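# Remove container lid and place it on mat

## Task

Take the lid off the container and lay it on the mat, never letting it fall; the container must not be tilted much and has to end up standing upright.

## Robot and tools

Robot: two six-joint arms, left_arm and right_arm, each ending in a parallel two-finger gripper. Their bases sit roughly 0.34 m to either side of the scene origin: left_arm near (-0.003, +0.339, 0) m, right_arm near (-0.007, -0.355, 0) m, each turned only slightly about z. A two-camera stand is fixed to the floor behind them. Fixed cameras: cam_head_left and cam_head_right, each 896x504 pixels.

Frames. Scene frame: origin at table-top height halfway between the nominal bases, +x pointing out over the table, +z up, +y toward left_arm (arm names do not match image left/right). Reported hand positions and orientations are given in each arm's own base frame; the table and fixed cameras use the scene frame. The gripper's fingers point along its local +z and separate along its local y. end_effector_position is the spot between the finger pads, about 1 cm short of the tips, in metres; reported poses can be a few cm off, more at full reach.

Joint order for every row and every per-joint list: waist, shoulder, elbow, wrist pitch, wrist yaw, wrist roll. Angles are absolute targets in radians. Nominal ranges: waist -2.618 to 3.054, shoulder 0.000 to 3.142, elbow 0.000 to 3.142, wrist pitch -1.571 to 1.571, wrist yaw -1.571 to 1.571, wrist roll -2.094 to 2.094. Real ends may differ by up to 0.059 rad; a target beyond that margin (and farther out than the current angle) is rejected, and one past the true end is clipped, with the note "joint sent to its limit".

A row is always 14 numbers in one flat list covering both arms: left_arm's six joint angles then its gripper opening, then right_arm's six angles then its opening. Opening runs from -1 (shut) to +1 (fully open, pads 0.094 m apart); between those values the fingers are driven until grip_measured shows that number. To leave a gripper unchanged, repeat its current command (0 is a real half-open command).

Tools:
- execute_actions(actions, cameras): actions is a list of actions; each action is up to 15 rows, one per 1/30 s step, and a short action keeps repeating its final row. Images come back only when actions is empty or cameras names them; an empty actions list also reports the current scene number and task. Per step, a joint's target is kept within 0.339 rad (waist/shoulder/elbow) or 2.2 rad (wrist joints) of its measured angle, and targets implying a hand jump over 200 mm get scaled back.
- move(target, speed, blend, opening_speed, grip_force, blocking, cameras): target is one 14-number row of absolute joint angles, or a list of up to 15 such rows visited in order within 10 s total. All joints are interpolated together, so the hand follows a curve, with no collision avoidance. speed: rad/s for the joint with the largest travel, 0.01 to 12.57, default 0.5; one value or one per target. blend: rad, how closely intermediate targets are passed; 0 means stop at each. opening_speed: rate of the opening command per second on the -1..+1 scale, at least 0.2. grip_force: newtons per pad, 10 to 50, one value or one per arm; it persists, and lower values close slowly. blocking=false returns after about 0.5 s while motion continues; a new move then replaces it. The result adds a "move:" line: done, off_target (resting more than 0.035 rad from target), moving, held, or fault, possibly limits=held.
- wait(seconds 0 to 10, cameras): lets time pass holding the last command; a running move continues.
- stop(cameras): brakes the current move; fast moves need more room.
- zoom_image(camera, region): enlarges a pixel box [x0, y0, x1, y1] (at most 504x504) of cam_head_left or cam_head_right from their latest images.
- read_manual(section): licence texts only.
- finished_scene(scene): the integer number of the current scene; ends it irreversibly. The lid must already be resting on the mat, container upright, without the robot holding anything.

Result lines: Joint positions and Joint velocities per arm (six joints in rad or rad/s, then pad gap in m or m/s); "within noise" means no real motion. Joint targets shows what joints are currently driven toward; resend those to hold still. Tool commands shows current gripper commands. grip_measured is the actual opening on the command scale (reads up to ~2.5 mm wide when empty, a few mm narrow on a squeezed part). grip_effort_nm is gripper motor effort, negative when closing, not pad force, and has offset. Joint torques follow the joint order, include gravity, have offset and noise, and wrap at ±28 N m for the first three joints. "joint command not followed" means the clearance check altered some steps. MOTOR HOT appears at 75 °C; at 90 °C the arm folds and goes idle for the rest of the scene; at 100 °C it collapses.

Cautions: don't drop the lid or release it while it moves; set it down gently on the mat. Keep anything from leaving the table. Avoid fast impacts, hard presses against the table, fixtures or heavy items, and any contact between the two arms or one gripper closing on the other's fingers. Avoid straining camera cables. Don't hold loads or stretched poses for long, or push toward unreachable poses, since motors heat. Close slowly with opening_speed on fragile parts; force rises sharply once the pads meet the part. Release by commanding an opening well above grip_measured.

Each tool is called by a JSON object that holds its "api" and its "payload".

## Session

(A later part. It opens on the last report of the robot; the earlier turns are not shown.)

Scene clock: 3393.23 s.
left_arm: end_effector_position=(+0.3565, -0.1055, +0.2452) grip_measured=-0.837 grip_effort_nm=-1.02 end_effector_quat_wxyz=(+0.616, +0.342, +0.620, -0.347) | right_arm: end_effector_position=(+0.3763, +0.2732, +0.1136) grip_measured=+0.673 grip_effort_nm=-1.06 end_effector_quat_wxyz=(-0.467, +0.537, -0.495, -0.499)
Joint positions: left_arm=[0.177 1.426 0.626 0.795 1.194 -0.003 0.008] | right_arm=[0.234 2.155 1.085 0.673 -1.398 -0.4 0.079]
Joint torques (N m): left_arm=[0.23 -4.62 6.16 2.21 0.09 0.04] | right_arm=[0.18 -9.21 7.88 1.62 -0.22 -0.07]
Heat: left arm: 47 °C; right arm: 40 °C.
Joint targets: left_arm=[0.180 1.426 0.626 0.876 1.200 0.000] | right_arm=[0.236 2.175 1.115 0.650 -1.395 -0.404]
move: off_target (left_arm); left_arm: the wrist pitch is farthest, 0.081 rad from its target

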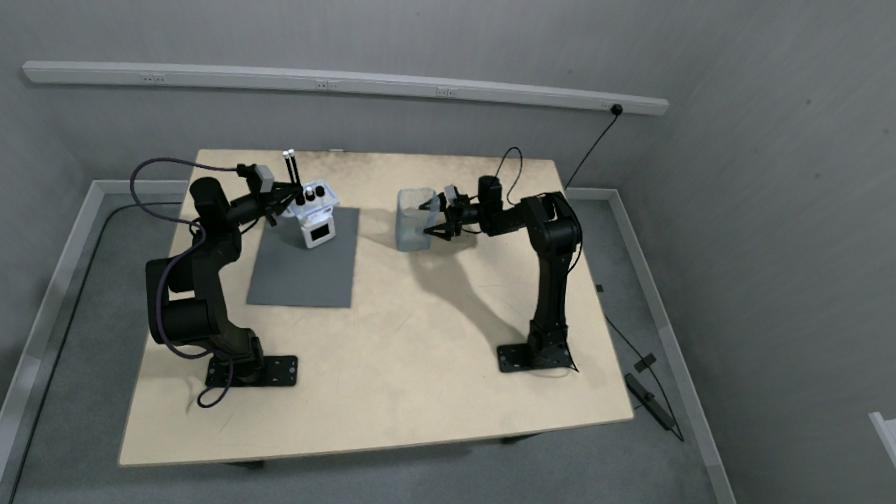

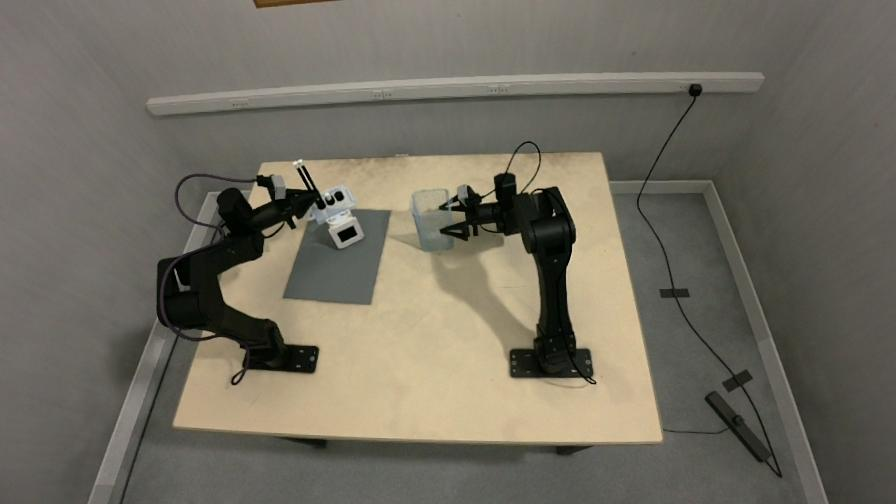

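{"api": "move", "payload": {"target": [0.18,1.433,0.619,0.890,1.20,0.0,-1.0,0.236,2.175,1.115,0.65,-1.395,-0.404,0.0], "speed": 0.04}}

{"api": "move", "payload": {"target": [0.18,1.440,0.612,0.904,1.20,0.0,-1.0,0.236,2.175,1.115,0.65,-1.395,-0.404,0.0], "speed": 0.04}}

{"api": "move", "payload": {"target": [0.18,1.447,0.606,0.916,1.20,0.0,-1.0,0.236,2.175,1.115,0.65,-1.395,-0.404,0.0], "speed": 0.04, "cameras": ["cam_head_left","cam_head_right"]}}

{"api": "zoom_image", "payload": {"camera": "cam_head_left", "region": [260, 140, 360, 260]}}

{"api": "zoom_image", "payload": {"camera": "cam_head_right", "region": [280, 140, 380, 260]}}

Scene clock: 3405.60 s.
left_arm: end_effector_position=(+0.3564, -0.1056, +0.2425) grip_measured=-0.837 grip_effort_nm=-1.02 end_effector_quat_wxyz=(+0.616, +0.342, +0.619, -0.346) | right_arm: end_effector_position=(+0.3763, +0.2732, +0.1136) grip_measured=+0.673 grip_effort_nm=-1.06 end_effector_quat_wxyz=(-0.467, +0.537, -0.495, -0.499)
Joint positions: left_arm=[0.177 1.433 0.619 0.81 1.195 -0.003 0.008] | right_arm=[0.234 2.155 1.085 0.673 -1.398 -0.4 0.079]
Joint torques (N m): left_arm=[0.21 -4.74 6.16 2.17 0.09 0.04] | right_arm=[0.2 -9.2 7.87 1.62 -0.23 -0.07]
Heat: left arm: 45 °C; right arm: 40 °C.
Joint targets: left_arm=[0.180 1.433 0.619 0.890 1.200 0.000] | right_arm=[0.236 2.175 1.115 0.650 -1.395 -0.404]
move: off_target (left_arm); left_arm: the wrist pitch is farthest, 0.080 rad from its target

Scene clock: 3406.47 s.
left_arm: end_effector_position=(+0.3562, -0.1057, +0.2399) grip_measured=-0.837 grip_effort_nm=-1.01 end_effector_quat_wxyz=(+0.616, +0.342, +0.619, -0.347) | right_arm: end_effector_position=(+0.3763, +0.2732, +0.1136) grip_measured=+0.673 grip_effort_nm=-1.06 end_effector_quat_wxyz=(-0.467, +0.537, -0.495, -0.499)
Joint positions: left_arm=[0.177 1.44 0.612 0.823 1.195 -0.003 0.008] | right_arm=[0.234 2.155 1.085 0.673 -1.398 -0.4 0.079]
Joint torques (N m): left_arm=[0.23 -4.64 6.11 2.18 0.09 0.04] | right_arm=[0.18 -9.21 7.87 1.62 -0.22 -0.07]
Heat: left arm: 45 °C; right arm: 40 °C.
Joint targets: left_arm=[0.180 1.440 0.612 0.904 1.200 0.000] | right_arm=[0.236 2.175 1.115 0.650 -1.395 -0.404]
move: off_target (left_arm); left_arm: the wrist pitch is farthest, 0.081 rad from its target

Scene clock: 3407.30 s.
left_arm: end_effector_position=(+0.3570, -0.1055, +0.2394) grip_measured=-0.837 grip_effort_nm=-1.01 end_effector_quat_wxyz=(+0.617, +0.344, +0.618, -0.345) | right_arm: end_effector_position=(+0.3763, +0.2732, +0.1136) grip_measured=+0.673 grip_effort_nm=-1.06 end_effector_quat_wxyz=(-0.467, +0.537, -0.495, -0.499)
Joint positions: left_arm=[0.177 1.447 0.612 0.835 1.195 -0.003 0.008] | right_arm=[0.234 2.155 1.085 0.673 -1.398 -0.4 0.079]
Joint torques (N m): left_arm=[0.23 -4.7 5.57 2.18 0.09 0.05] | right_arm=[0.18 -9.22 7.87 1.62 -0.23 -0.07]
Heat: left arm: 45 °C; right arm: 40 °C.
Joint targets: left_arm=[0.180 1.447 0.606 0.916 1.200 0.000] | right_arm=[0.236 2.175 1.115 0.650 -1.395 -0.404]
move: off_target (left_arm); left_arm: the wrist pitch is farthest, 0.081 rad from its target

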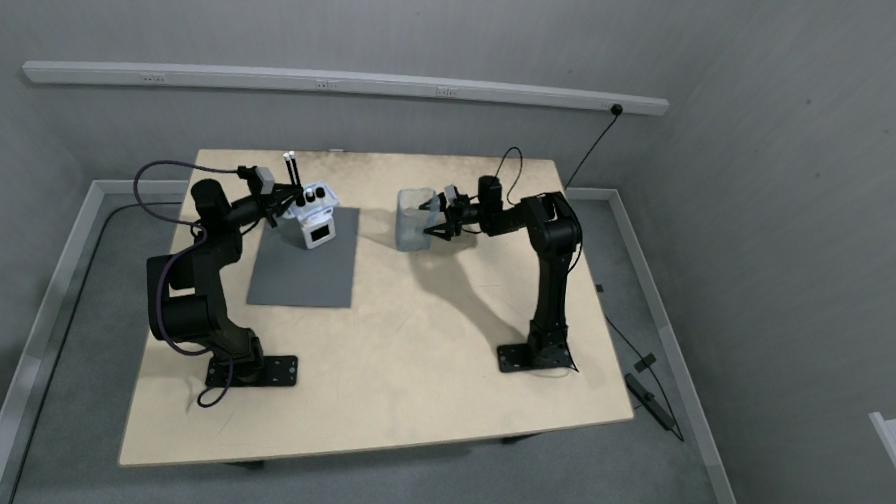

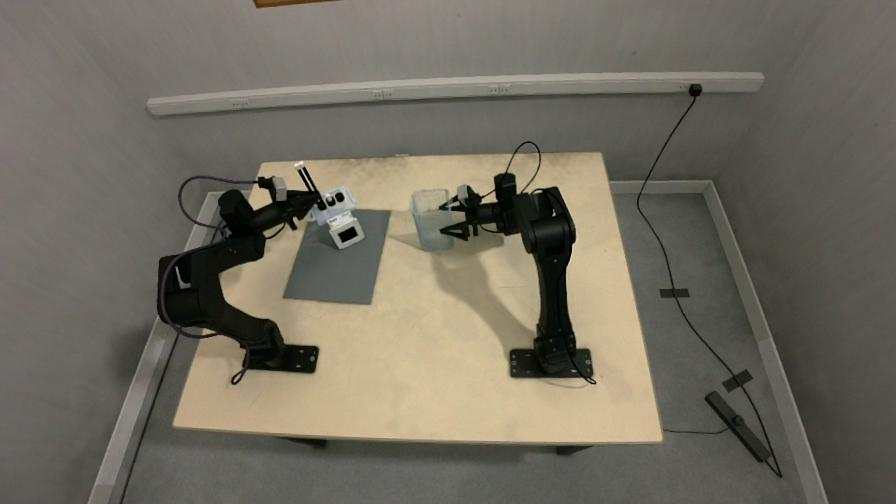

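Scaled by 4.200 from the camera's 896x504 image, which has a finer 1280x720 frame.

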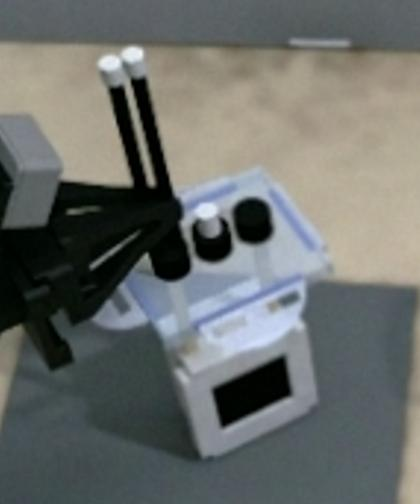

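Scaled by 4.200 from the camera's 896x504 image, which has a finer 1280x720 frame.

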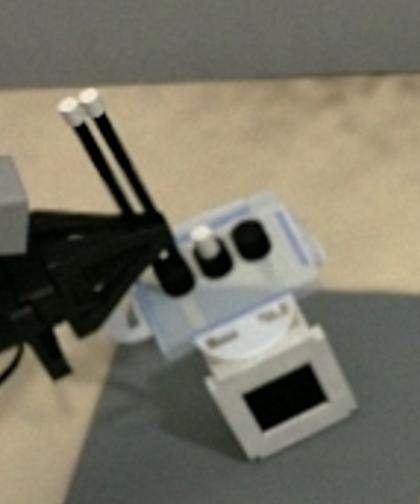

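{"api": "move", "payload": {"target": [0.18,1.452,0.600,0.926,1.20,0.0,-1.0,0.236,2.175,1.115,0.65,-1.395,-0.404,0.0], "speed": 0.04}}

{"api": "move", "payload": {"target": [0.18,1.457,0.594,0.936,1.20,0.0,-1.0,0.236,2.175,1.115,0.65,-1.395,-0.404,0.0], "speed": 0.04, "cameras": ["cam_head_left","cam_head_right"]}}

{"api": "zoom_image", "payload": {"camera": "cam_head_left", "region": [260, 140, 360, 260]}}

{"api": "zoom_image", "payload": {"camera": "cam_head_right", "region": [280, 140, 380, 260]}}

Scene clock: 3417.07 s.
left_arm: end_effector_position=(+0.3555, -0.1058, +0.2368) grip_measured=-0.837 grip_effort_nm=-1.01 end_effector_quat_wxyz=(+0.617, +0.343, +0.618, -0.346) | right_arm: end_effector_position=(+0.3763, +0.2732, +0.1136) grip_measured=+0.673 grip_effort_nm=-1.06 end_effector_quat_wxyz=(-0.467, +0.537, -0.495, -0.499)
Joint positions: left_arm=[0.177 1.447 0.601 0.844 1.195 -0.003 0.008] | right_arm=[0.234 2.155 1.085 0.673 -1.398 -0.4 0.079]
Joint torques (N m): left_arm=[0.21 -4.27 5.96 2.18 0.09 0.03] | right_arm=[0.18 -9.2 7.86 1.62 -0.22 -0.07]
Heat: left arm: 44 °C; right arm: 40 °C.
Joint targets: left_arm=[0.180 1.452 0.600 0.926 1.200 0.000] | right_arm=[0.236 2.175 1.115 0.650 -1.395 -0.404]
move: off_target (left_arm); left_arm: the wrist pitch is farthest, 0.082 rad from its target

Scene clock: 3417.77 s.
left_arm: end_effector_position=(+0.3564, -0.1057, +0.2362) grip_measured=-0.837 grip_effort_nm=-1.02 end_effector_quat_wxyz=(+0.618, +0.345, +0.617, -0.345) | right_arm: end_effector_position=(+0.3763, +0.2732, +0.1136) grip_measured=+0.673 grip_effort_nm=-1.06 end_effector_quat_wxyz=(-0.467, +0.537, -0.495, -0.499)
Joint positions: left_arm=[0.177 1.455 0.601 0.858 1.195 -0.003 0.008] | right_arm=[0.234 2.155 1.085 0.673 -1.398 -0.4 0.079]
Joint torques (N m): left_arm=[0.21 -4.6 5.44 2.15 0.08 0.05] | right_arm=[0.18 -9.21 7.87 1.61 -0.22 -0.07]
Heat: left arm: 44 °C; right arm: 40 °C.
Joint targets: left_arm=[0.180 1.457 0.594 0.936 1.200 0.000] | right_arm=[0.236 2.175 1.115 0.650 -1.395 -0.404]
move: off_target (left_arm); left_arm: the wrist pitch is farthest, 0.078 rad from its target

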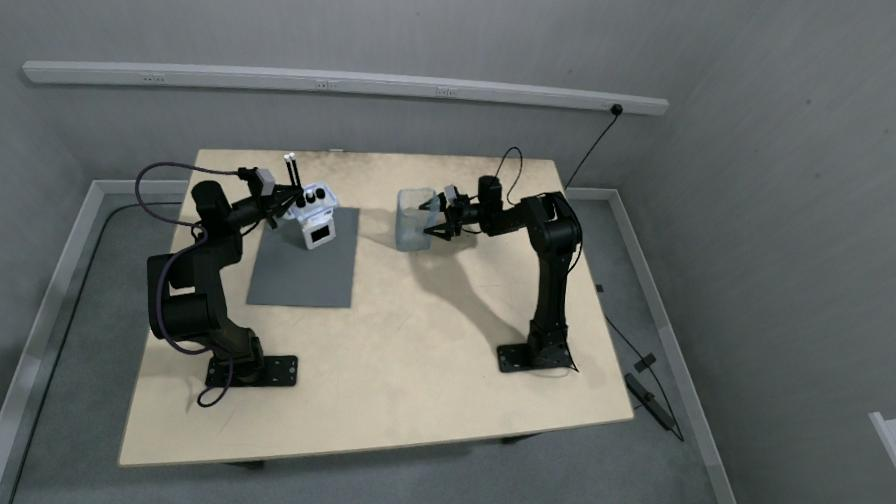

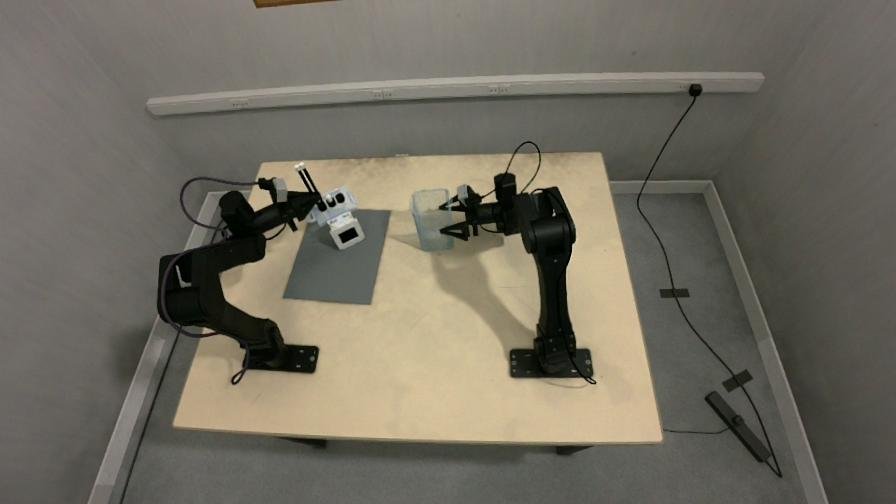

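Scaled by 4.200 from the camera's 896x504 image, which has a finer 1280x720 frame.

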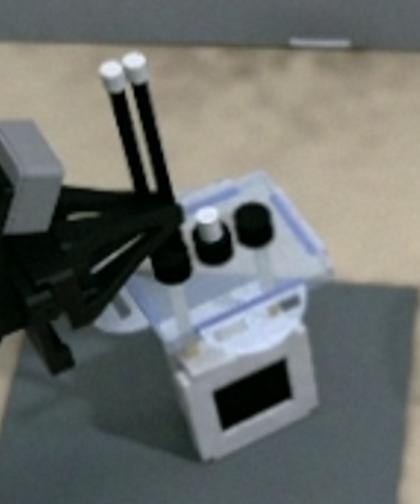

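Scaled by 4.200 from the camera's 896x504 image, which has a finer 1280x720 frame.

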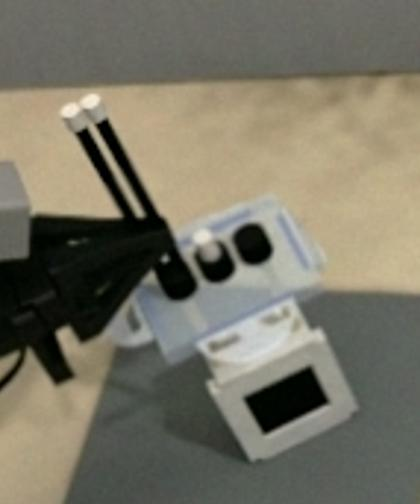

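{"api": "move", "payload": {"target": [0.18,1.463,0.588,0.946,1.20,0.0,-1.0,0.236,2.175,1.115,0.65,-1.395,-0.404,0.0], "speed": 0.04}}

{"api": "move", "payload": {"target": [0.18,1.469,0.582,0.956,1.20,0.0,-1.0,0.236,2.175,1.115,0.65,-1.395,-0.404,0.0], "speed": 0.04, "cameras": ["cam_head_left","cam_head_right"]}}

{"api": "zoom_image", "payload": {"camera": "cam_head_left", "region": [260, 140, 360, 260]}}

{"api": "zoom_image", "payload": {"camera": "cam_head_right", "region": [280, 140, 380, 260]}}

Scene clock: 3432.10 s.
left_arm: end_effector_position=(+0.3548, -0.1060, +0.2356) grip_measured=-0.837 grip_effort_nm=-1.02 end_effector_quat_wxyz=(+0.620, +0.347, +0.614, -0.343) | right_arm: end_effector_position=(+0.3763, +0.2732, +0.1136) grip_measured=+0.673 grip_effort_nm=-1.06 end_effector_quat_wxyz=(-0.467, +0.537, -0.495, -0.499)
Joint positions: left_arm=[0.177 1.455 0.592 0.876 1.197 -0.003 0.008] | right_arm=[0.234 2.155 1.085 0.673 -1.398 -0.4 0.079]
Joint torques (N m): left_arm=[0.23 -4.08 5.57 2.05 0.06 0.05] | right_arm=[0.18 -9.21 7.86 1.62 -0.23 -0.07]
Heat: left arm: 43 °C; right arm: 41 °C.
Joint targets: left_arm=[0.180 1.463 0.588 0.946 1.200 0.000] | right_arm=[0.236 2.175 1.115 0.650 -1.395 -0.404]
move: off_target (left_arm); left_arm: the wrist pitch is farthest, 0.070 rad from its target

Scene clock: 3432.83 s.
left_arm: end_effector_position=(+0.3548, -0.1063, +0.2352) grip_measured=-0.837 grip_effort_nm=-1.02 end_effector_quat_wxyz=(+0.621, +0.350, +0.611, -0.343) | right_arm: end_effector_position=(+0.3763, +0.2732, +0.1136) grip_measured=+0.673 grip_effort_nm=-1.06 end_effector_quat_wxyz=(-0.467, +0.537, -0.495, -0.499)
Joint positions: left_arm=[0.177 1.462 0.591 0.893 1.202 -0.005 0.008] | right_arm=[0.234 2.155 1.085 0.673 -1.398 -0.4 0.079]
Joint torques (N m): left_arm=[0.2 -4.22 5.26 1.99 0 0.06] | right_arm=[0.18 -9.21 7.86 1.62 -0.23 -0.07]
Heat: left arm: 43 °C; right arm: 41 °C.
Joint targets: left_arm=[0.180 1.469 0.582 0.956 1.200 0.000] | right_arm=[0.236 2.175 1.115 0.650 -1.395 -0.404]
move: off_target (left_arm); left_arm: the wrist pitch is farthest, 0.063 rad from its target

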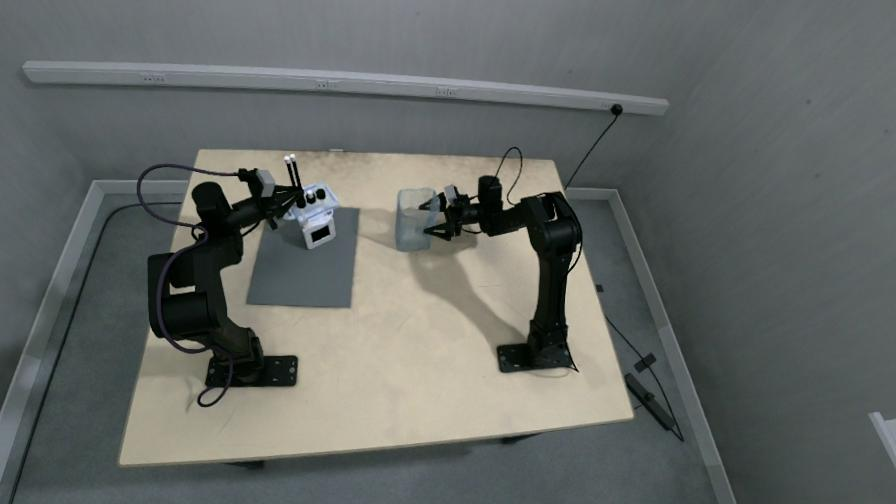

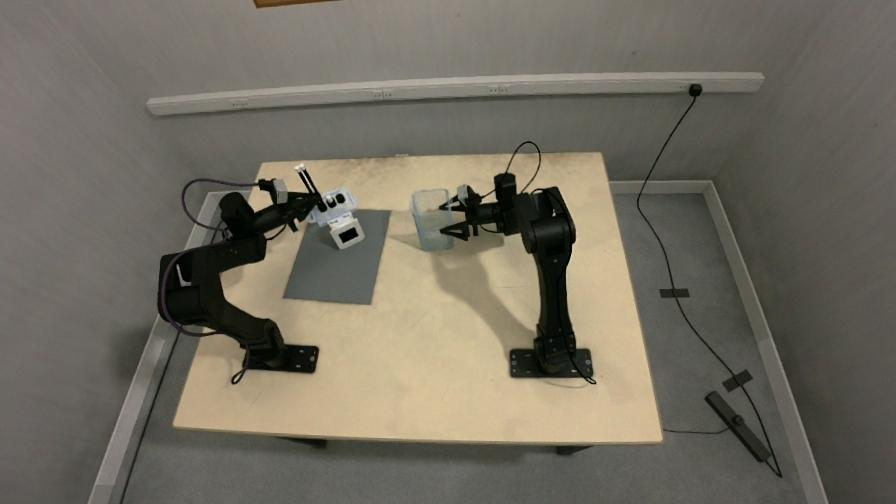

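Scaled by 4.200 from the camera's 896x504 image, which has a finer 1280x720 frame.

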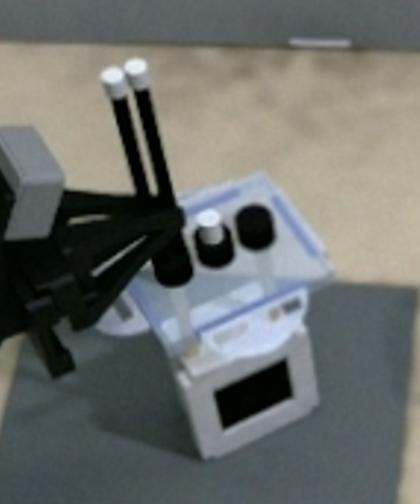

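Scaled by 4.200 from the camera's 896x504 image, which has a finer 1280x720 frame.

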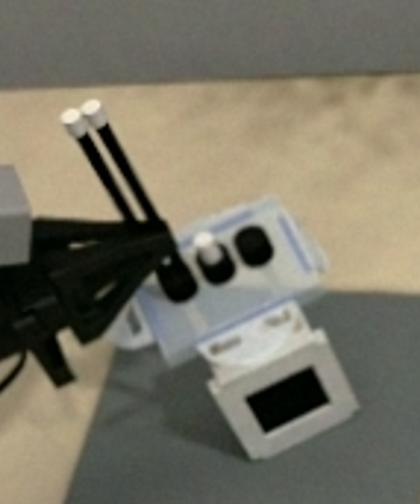

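{"api": "move", "payload": {"target": [0.18,1.469,0.582,0.950,1.20,0.0,-0.83,0.236,2.175,1.115,0.65,-1.395,-0.404,0.0], "grip_force": [10,50]}}

{"api": "move", "payload": {"target": [0.18,1.469,0.582,0.950,1.20,0.0,-0.75,0.236,2.175,1.115,0.65,-1.395,-0.404,0.0], "opening_speed": 0.2, "cameras": ["cam_head_left","cam_head_right"]}}

{"api": "zoom_image", "payload": {"camera": "cam_head_left", "region": [260, 140, 360, 260]}}

{"api": "zoom_image", "payload": {"camera": "cam_head_right", "region": [280, 140, 380, 260]}}

Scene clock: 3445.07 s.
left_arm: end_effector_position=(+0.3548, -0.1063, +0.2352) grip_measured=-0.819 grip_effort_nm=-0.29 end_effector_quat_wxyz=(+0.622, +0.350, +0.611, -0.343) | right_arm: end_effector_position=(+0.3763, +0.2732, +0.1136) grip_measured=+0.673 grip_effort_nm=-1.06 end_effector_quat_wxyz=(-0.467, +0.537, -0.495, -0.499)
Joint positions: left_arm=[0.177 1.462 0.591 0.893 1.202 -0.005 0.008] | right_arm=[0.234 2.155 1.085 0.673 -1.398 -0.4 0.079]
Joint torques (N m): left_arm=[0.24 -4.19 5.22 1.92 0 0.07] | right_arm=[0.18 -9.21 7.87 1.62 -0.22 -0.07]
Heat: left arm: 43 °C; right arm: 41 °C.
Joint targets: left_arm=[0.180 1.469 0.582 0.950 1.200 0.000] | right_arm=[0.236 2.175 1.115 0.650 -1.395 -0.404]
grip_force (N): 10, 50
move: off_target (left_arm); left_arm: the wrist pitch is farthest, 0.057 rad from its target

Scene clock: 3445.83 s.
left_arm: end_effector_position=(+0.3545, -0.1064, +0.2408) grip_measured=-0.752 grip_effort_nm=0.12 end_effector_quat_wxyz=(+0.632, +0.359, +0.600, -0.334) | right_arm: end_effector_position=(+0.3763, +0.2732, +0.1136) grip_measured=+0.673 grip_effort_nm=-1.06 end_effector_quat_wxyz=(-0.467, +0.537, -0.495, -0.499)
Joint positions: left_arm=[0.177 1.462 0.591 0.935 1.202 -0.005 0.012] | right_arm=[0.234 2.155 1.085 0.673 -1.398 -0.4 0.079]
Joint torques (N m): left_arm=[0.2 -4.19 5.2 1.46 -0.03 0.05] | right_arm=[0.18 -9.21 7.87 1.62 -0.22 -0.07]
Heat: left arm: 43 °C; right arm: 41 °C.
Joint targets: left_arm=[0.180 1.469 0.582 0.950 1.200 0.000] | right_arm=[0.236 2.175 1.115 0.650 -1.395 -0.404]
grip_force (N): 10, 50
move: done

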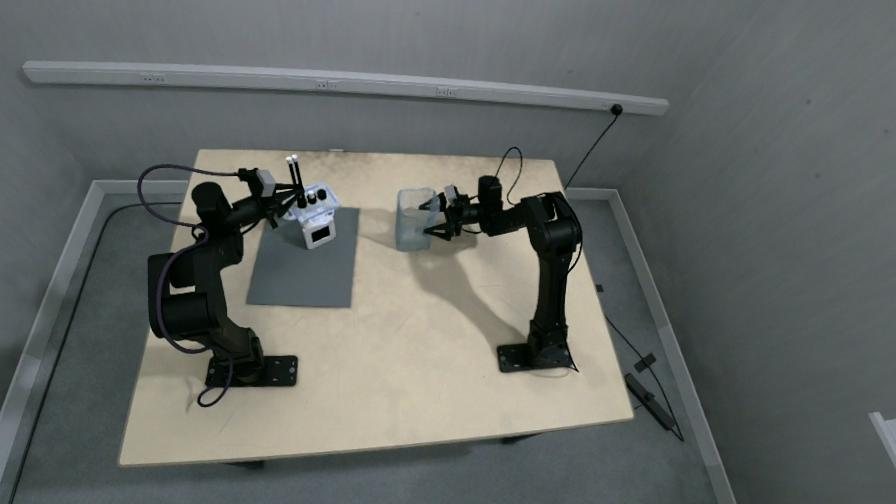

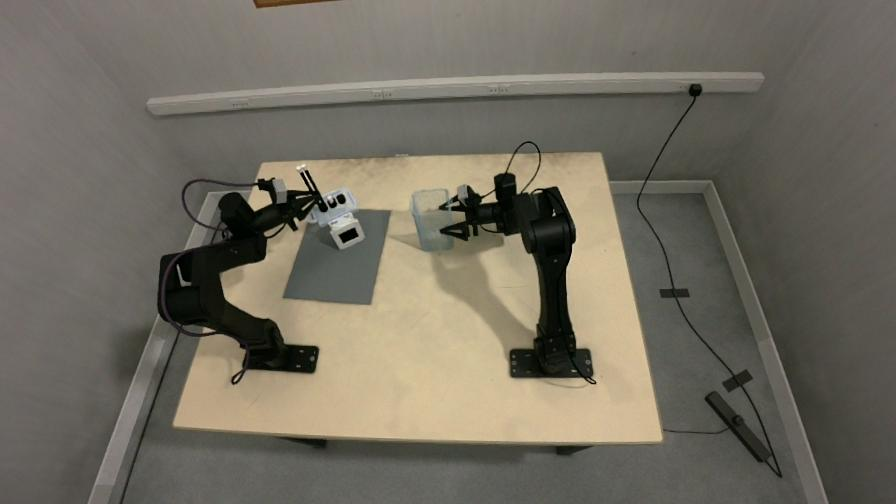

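Scaled by 4.200 from the camera's 896x504 image, which has a finer 1280x720 frame.

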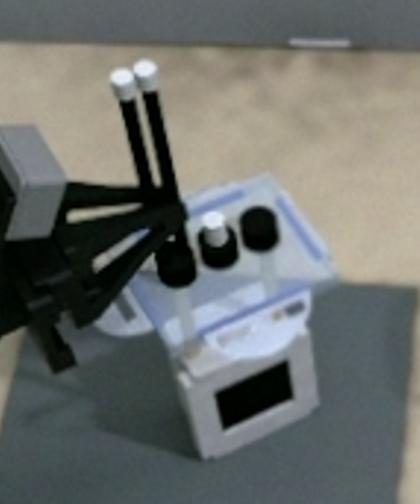

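Scaled by 4.200 from the camera's 896x504 image, which has a finer 1280x720 frame.

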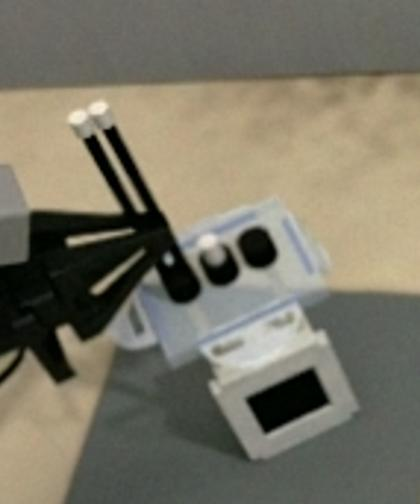

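{"api": "move", "payload": {"target": [0.18,1.469,0.582,0.950,1.20,0.0,-0.35,0.236,2.175,1.115,0.65,-1.395,-0.404,0.0], "opening_speed": 0.3, "grip_force": [50,50], "cameras": ["cam_head_left","cam_head_right"]}}

{"api": "zoom_image", "payload": {"camera": "cam_head_left", "region": [260, 140, 360, 260]}}

{"api": "zoom_image", "payload": {"camera": "cam_head_right", "region": [280, 140, 380, 260]}}

Scene clock: 3453.53 s.
left_arm: end_effector_position=(+0.3544, -0.1065, +0.2412) grip_measured=-0.352 grip_effort_nm=0.13 end_effector_quat_wxyz=(+0.633, +0.360, +0.599, -0.333) | right_arm: end_effector_position=(+0.3763, +0.2732, +0.1136) grip_measured=+0.673 grip_effort_nm=-1.06 end_effector_quat_wxyz=(-0.467, +0.537, -0.495, -0.499)
Joint positions: left_arm=[0.177 1.462 0.591 0.938 1.202 -0.005 0.03] | right_arm=[0.234 2.155 1.085 0.673 -1.398 -0.4 0.079]
Joint torques (N m): left_arm=[0.21 -4.21 5.22 1.44 -0.03 0.06] | right_arm=[0.18 -9.21 7.86 1.62 -0.22 -0.07]
Motor temperatures (°C): left_arm=[28 42 35 42 25 26 29] | right_arm=[25 34 41 31 27 28 30]
Heat: left arm: 42 °C; right arm: 41 °C.
Joint targets: left_arm=[0.180 1.469 0.582 0.950 1.200 0.000] | right_arm=[0.236 2.175 1.115 0.650 -1.395 -0.404]
move: done

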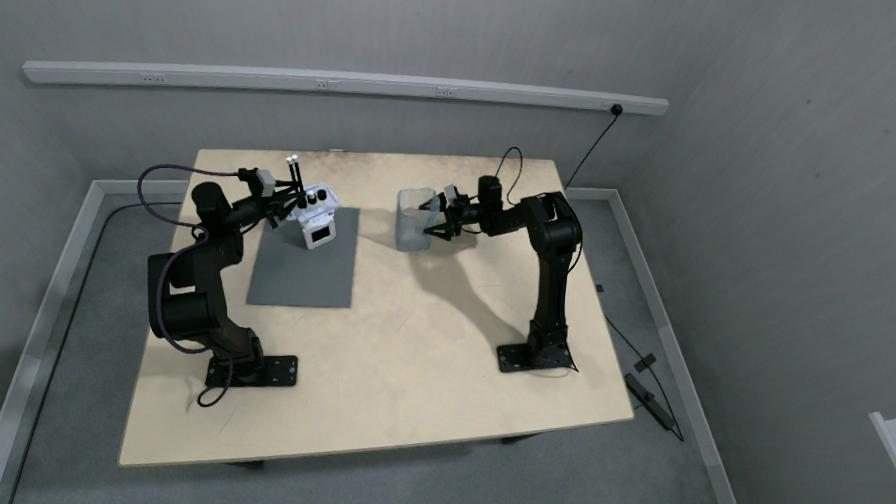

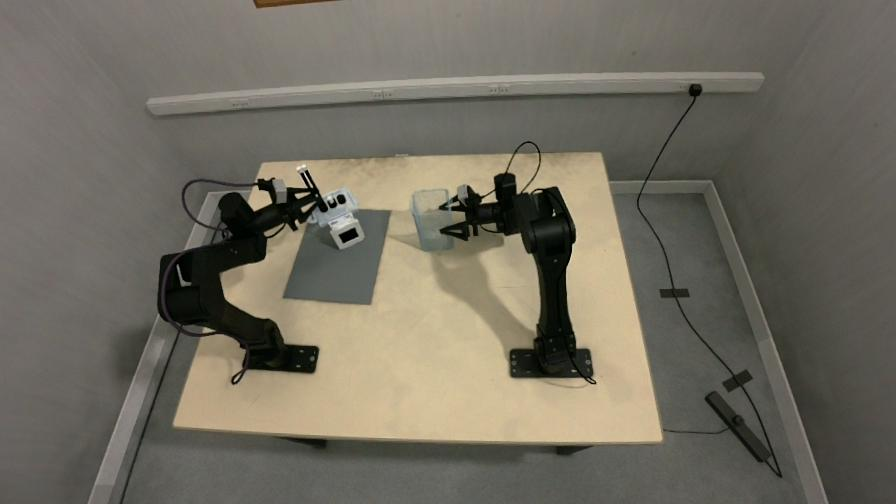

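Scaled by 4.200 from the camera's 896x504 image, which has a finer 1280x720 frame.

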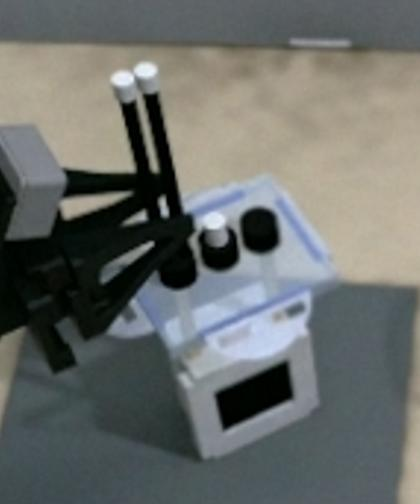

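Scaled by 4.200 from the camera's 896x504 image, which has a finer 1280x720 frame.

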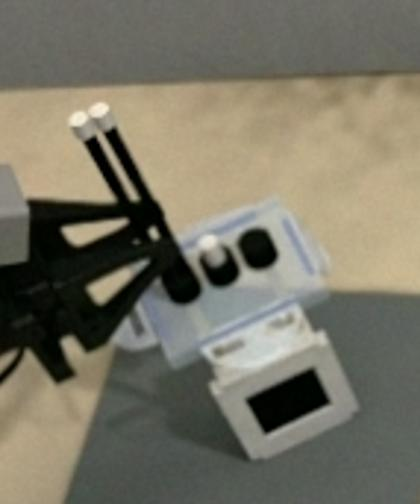

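{"api": "move", "payload": {"target": [[0.18,1.469,0.582,0.950,1.20,0.0,0.0,0.236,2.175,1.115,0.65,-1.395,-0.404,0.0],[0.41,1.36,0.55,0.91,1.435,0.0,0.0,0.236,2.175,1.115,0.65,-1.395,-0.404,0.0],[0.75,1.25,0.55,0.8,1.2,0.0,0.0,0.236,2.175,1.115,0.65,-1.395,-0.404,0.0]], "speed": [0.15,0.15,0.3], "blend": [0,0.02,0], "opening_speed": 0.4, "cameras": ["cam_head_left","cam_head_right"]}}

{"api": "move", "payload": {"target": [0.75,1.25,0.55,0.8,1.2,0.0,0.0,0.236,2.175,1.115,0.65,-1.395,-0.404,0.69], "opening_speed": 0.4}}

{"api": "move", "payload": {"target": [0.75,1.25,0.55,0.8,1.2,0.0,0.0,0.236,2.175,1.115,0.65,-1.395,-0.404,1.0], "opening_speed": 0.3, "cameras": ["cam_head_left","cam_head_right"]}}

{"api": "zoom_image", "payload": {"camera": "cam_head_left", "region": [250, 130, 490, 290]}}

{"api": "zoom_image", "payload": {"camera": "cam_head_right", "region": [270, 130, 510, 290]}}

Scene clock: 3477.97 s.
left_arm: end_effector_position=(+0.3355, +0.0817, +0.2701) grip_measured=-0.002 grip_effort_nm=0.12 end_effector_quat_wxyz=(+0.706, +0.189, +0.669, -0.136) | right_arm: end_effector_position=(+0.3763, +0.2732, +0.1136) grip_measured=+0.673 grip_effort_nm=-1.06 end_effector_quat_wxyz=(-0.467, +0.537, -0.495, -0.499)
Joint positions: left_arm=[0.746 1.277 0.567 0.806 1.211 -0.005 0.047] | right_arm=[0.234 2.155 1.085 0.673 -1.398 -0.4 0.079]
Joint torques (N m): left_arm=[0.32 -5.65 5 1.22 -0.17 0.06] | right_arm=[0.18 -9.2 7.87 1.62 -0.22 -0.07]
Heat: left arm: 42 °C; right arm: 41 °C.
Joint targets: left_arm=[0.750 1.250 0.550 0.800 1.200 0.000] | right_arm=[0.236 2.175 1.115 0.650 -1.395 -0.404]
move: done

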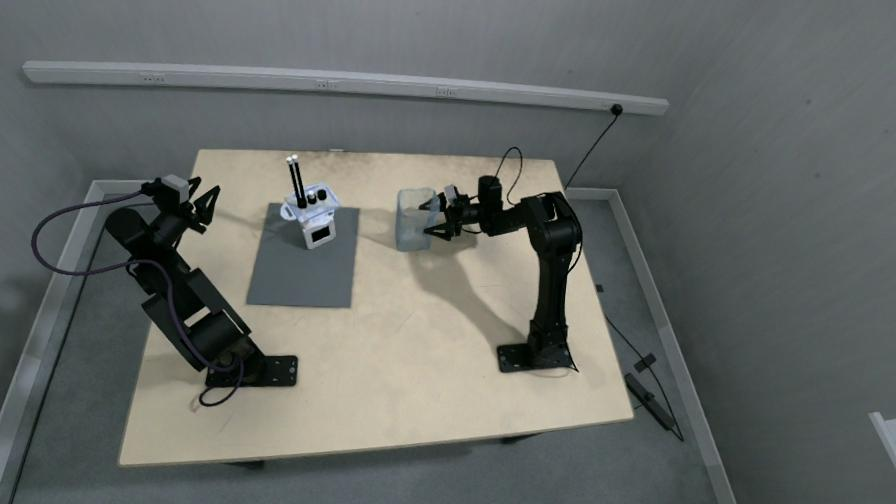

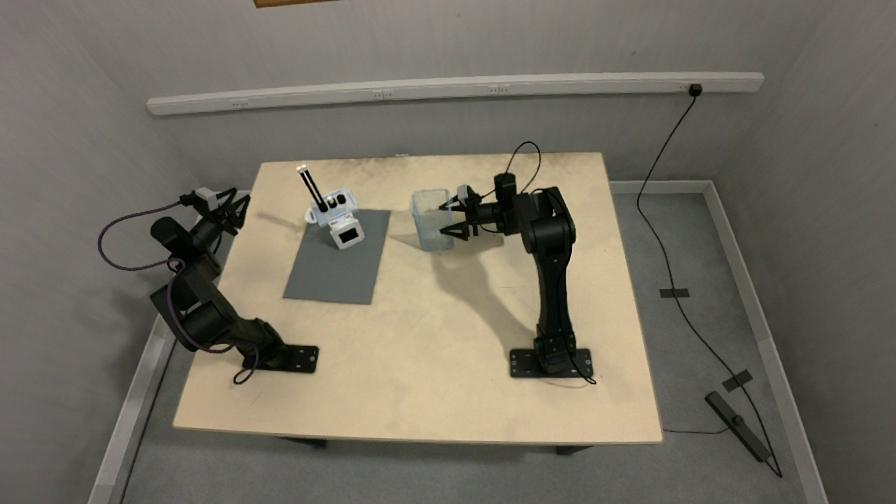

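Scene clock: 3479.90 s.
left_arm: end_effector_position=(+0.3356, +0.0818, +0.2701) grip_measured=-0.002 grip_effort_nm=0.12 end_effector_quat_wxyz=(+0.706, +0.189, +0.669, -0.136) | right_arm: end_effector_position=(+0.3764, +0.2732, +0.1135) grip_measured=+0.694 grip_effort_nm=-0.25 end_effector_quat_wxyz=(-0.467, +0.537, -0.495, -0.499)
Joint positions: left_arm=[0.746 1.277 0.567 0.806 1.21 -0.005 0.047] | right_arm=[0.234 2.155 1.085 0.673 -1.397 -0.4 0.08]
Joint torques (N m): left_arm=[0.27 -5.65 5.01 1.25 -0.13 0.06] | right_arm=[0.17 -9.21 7.87 1.62 -0.22 -0.07]
Heat: left arm: 42 °C; right arm: 41 °C.
Joint targets: left_arm=[0.750 1.250 0.550 0.800 1.200 0.000] | right_arm=[0.236 2.175 1.115 0.650 -1.395 -0.404]
move: done

Scene clock: 3481.13 s.
left_arm: end_effector_position=(+0.3356, +0.0818, +0.2701) grip_measured=-0.002 grip_effort_nm=0.12 end_effector_quat_wxyz=(+0.706, +0.189, +0.669, -0.136) | right_arm: end_effector_position=(+0.3766, +0.2732, +0.1134) grip_measured=+0.998 grip_effort_nm=0.10 end_effector_quat_wxyz=(-0.467, +0.537, -0.496, -0.498)
Joint positions: left_arm=[0.746 1.277 0.567 0.806 1.21 -0.005 0.047] | right_arm=[0.234 2.155 1.085 0.672 -1.396 -0.4 0.094]
Joint torques (N m): left_arm=[0.28 -5.63 5 1.25 -0.13 0.06] | right_arm=[0.17 -9.21 7.87 1.62 -0.24 -0.07]
Heat: left arm: 42 °C; right arm: 41 °C.
Joint targets: left_arm=[0.750 1.250 0.550 0.800 1.200 0.000] | right_arm=[0.236 2.175 1.115 0.650 -1.395 -0.404]
move: done

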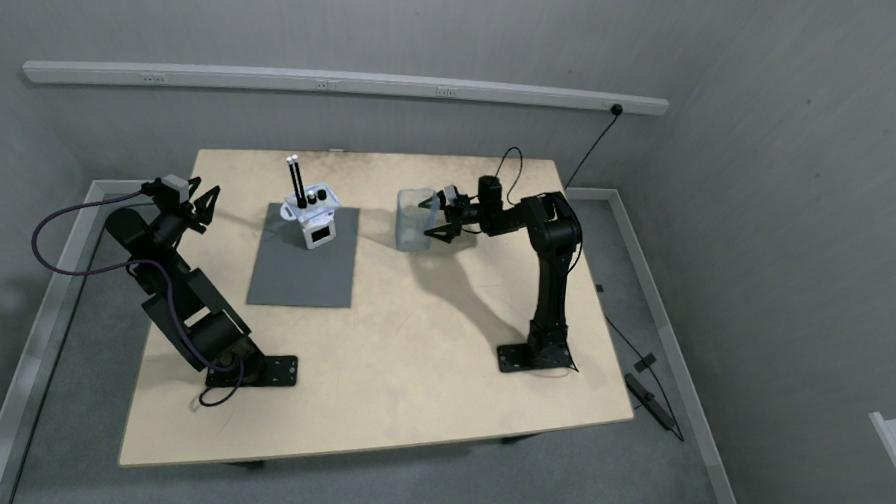

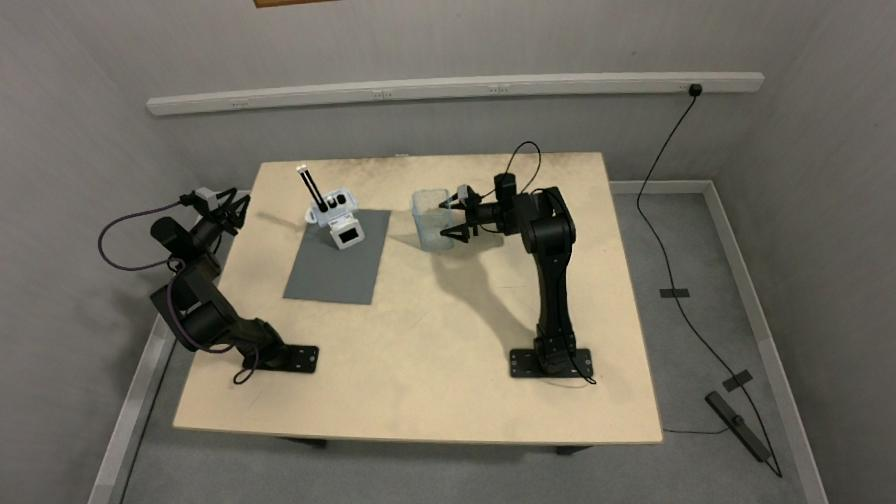

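Scaled by 2.100 from the camera's 896x504 image, which has a finer 1280x720 frame.

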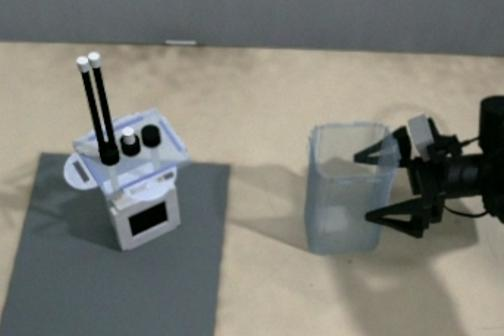

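Scaled by 2.100 from the camera's 896x504 image, which has a finer 1280x720 frame.

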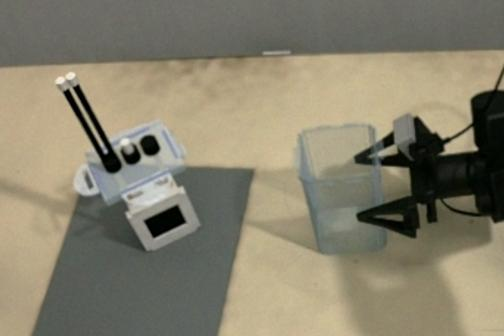

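{"api": "move", "payload": {"target": [[0.75,1.25,0.55,0.8,1.2,0.0,0.0,0.14,2.132,1.04,0.69,-1.45,-0.407,1.0],[0.75,1.25,0.55,0.8,1.2,0.0,0.0,0.0536,2.10,0.99,0.71,-1.49,-0.409,1.0],[0.75,1.25,0.55,0.8,1.2,0.0,0.0,-0.1,1.95,0.8,0.71,-1.4,-0.4,1.0]], "speed": [0.15,0.15,0.3], "blend": [0.02,0.03,0], "cameras": ["cam_head_left","cam_head_right"]}}

{"api": "zoom_image", "payload": {"camera": "cam_head_left", "region": [250, 130, 490, 290]}}

Scene clock: 3489.27 s.
left_arm: end_effector_position=(+0.3356, +0.0818, +0.2701) grip_measured=-0.002 grip_effort_nm=0.12 end_effector_quat_wxyz=(+0.706, +0.189, +0.669, -0.136) | right_arm: end_effector_position=(+0.3841, +0.1424, +0.1177) grip_measured=+0.998 grip_effort_nm=0.10 end_effector_quat_wxyz=(+0.528, -0.436, +0.589, +0.429)
Joint positions: left_arm=[0.746 1.277 0.567 0.806 1.21 -0.005 0.047] | right_arm=[-0.096 1.975 0.821 0.704 -1.4 -0.4 0.094]
Joint torques (N m): left_arm=[0.28 -5.67 5 1.25 -0.14 0.07] | right_arm=[-0.32 -10.99 3.43 1.92 -0.29 -0.02]
Heat: left arm: 42 °C; right arm: 41 °C.
Joint targets: left_arm=[0.750 1.250 0.550 0.800 1.200 0.000] | right_arm=[-0.100 1.950 0.800 0.710 -1.400 -0.400]
move: done

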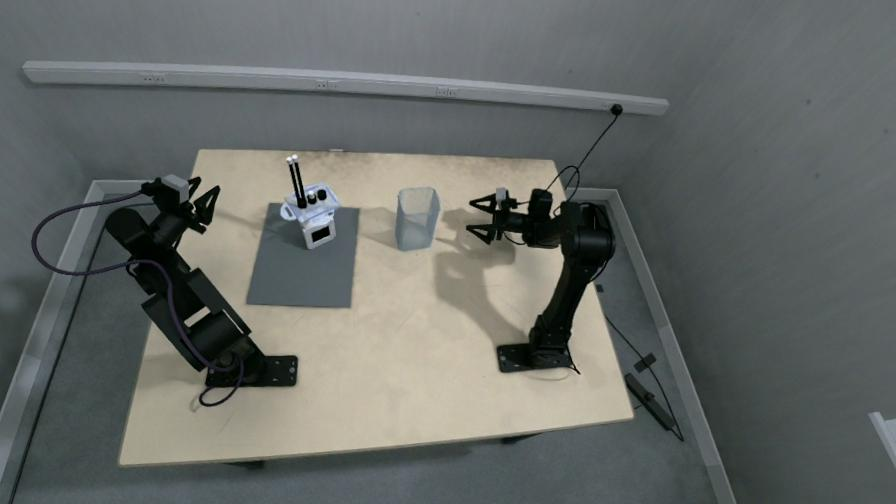

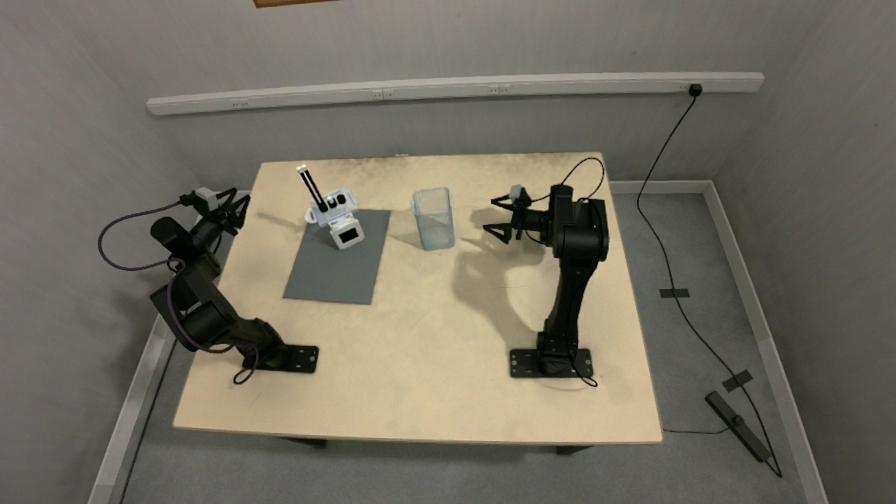

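Scaled by 2.100 from the camera's 896x504 image, which has a finer 1280x720 frame.

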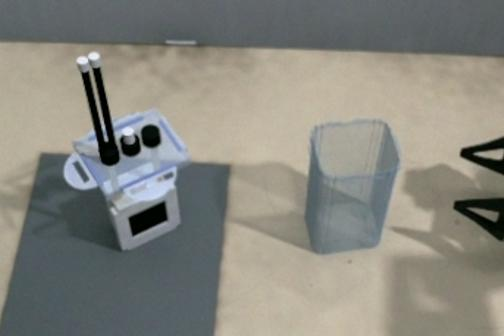

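All upright and clear of the robot.

{"api": "finished_scene", "payload": {"scene": 2}}

The scene is finished: the task was done.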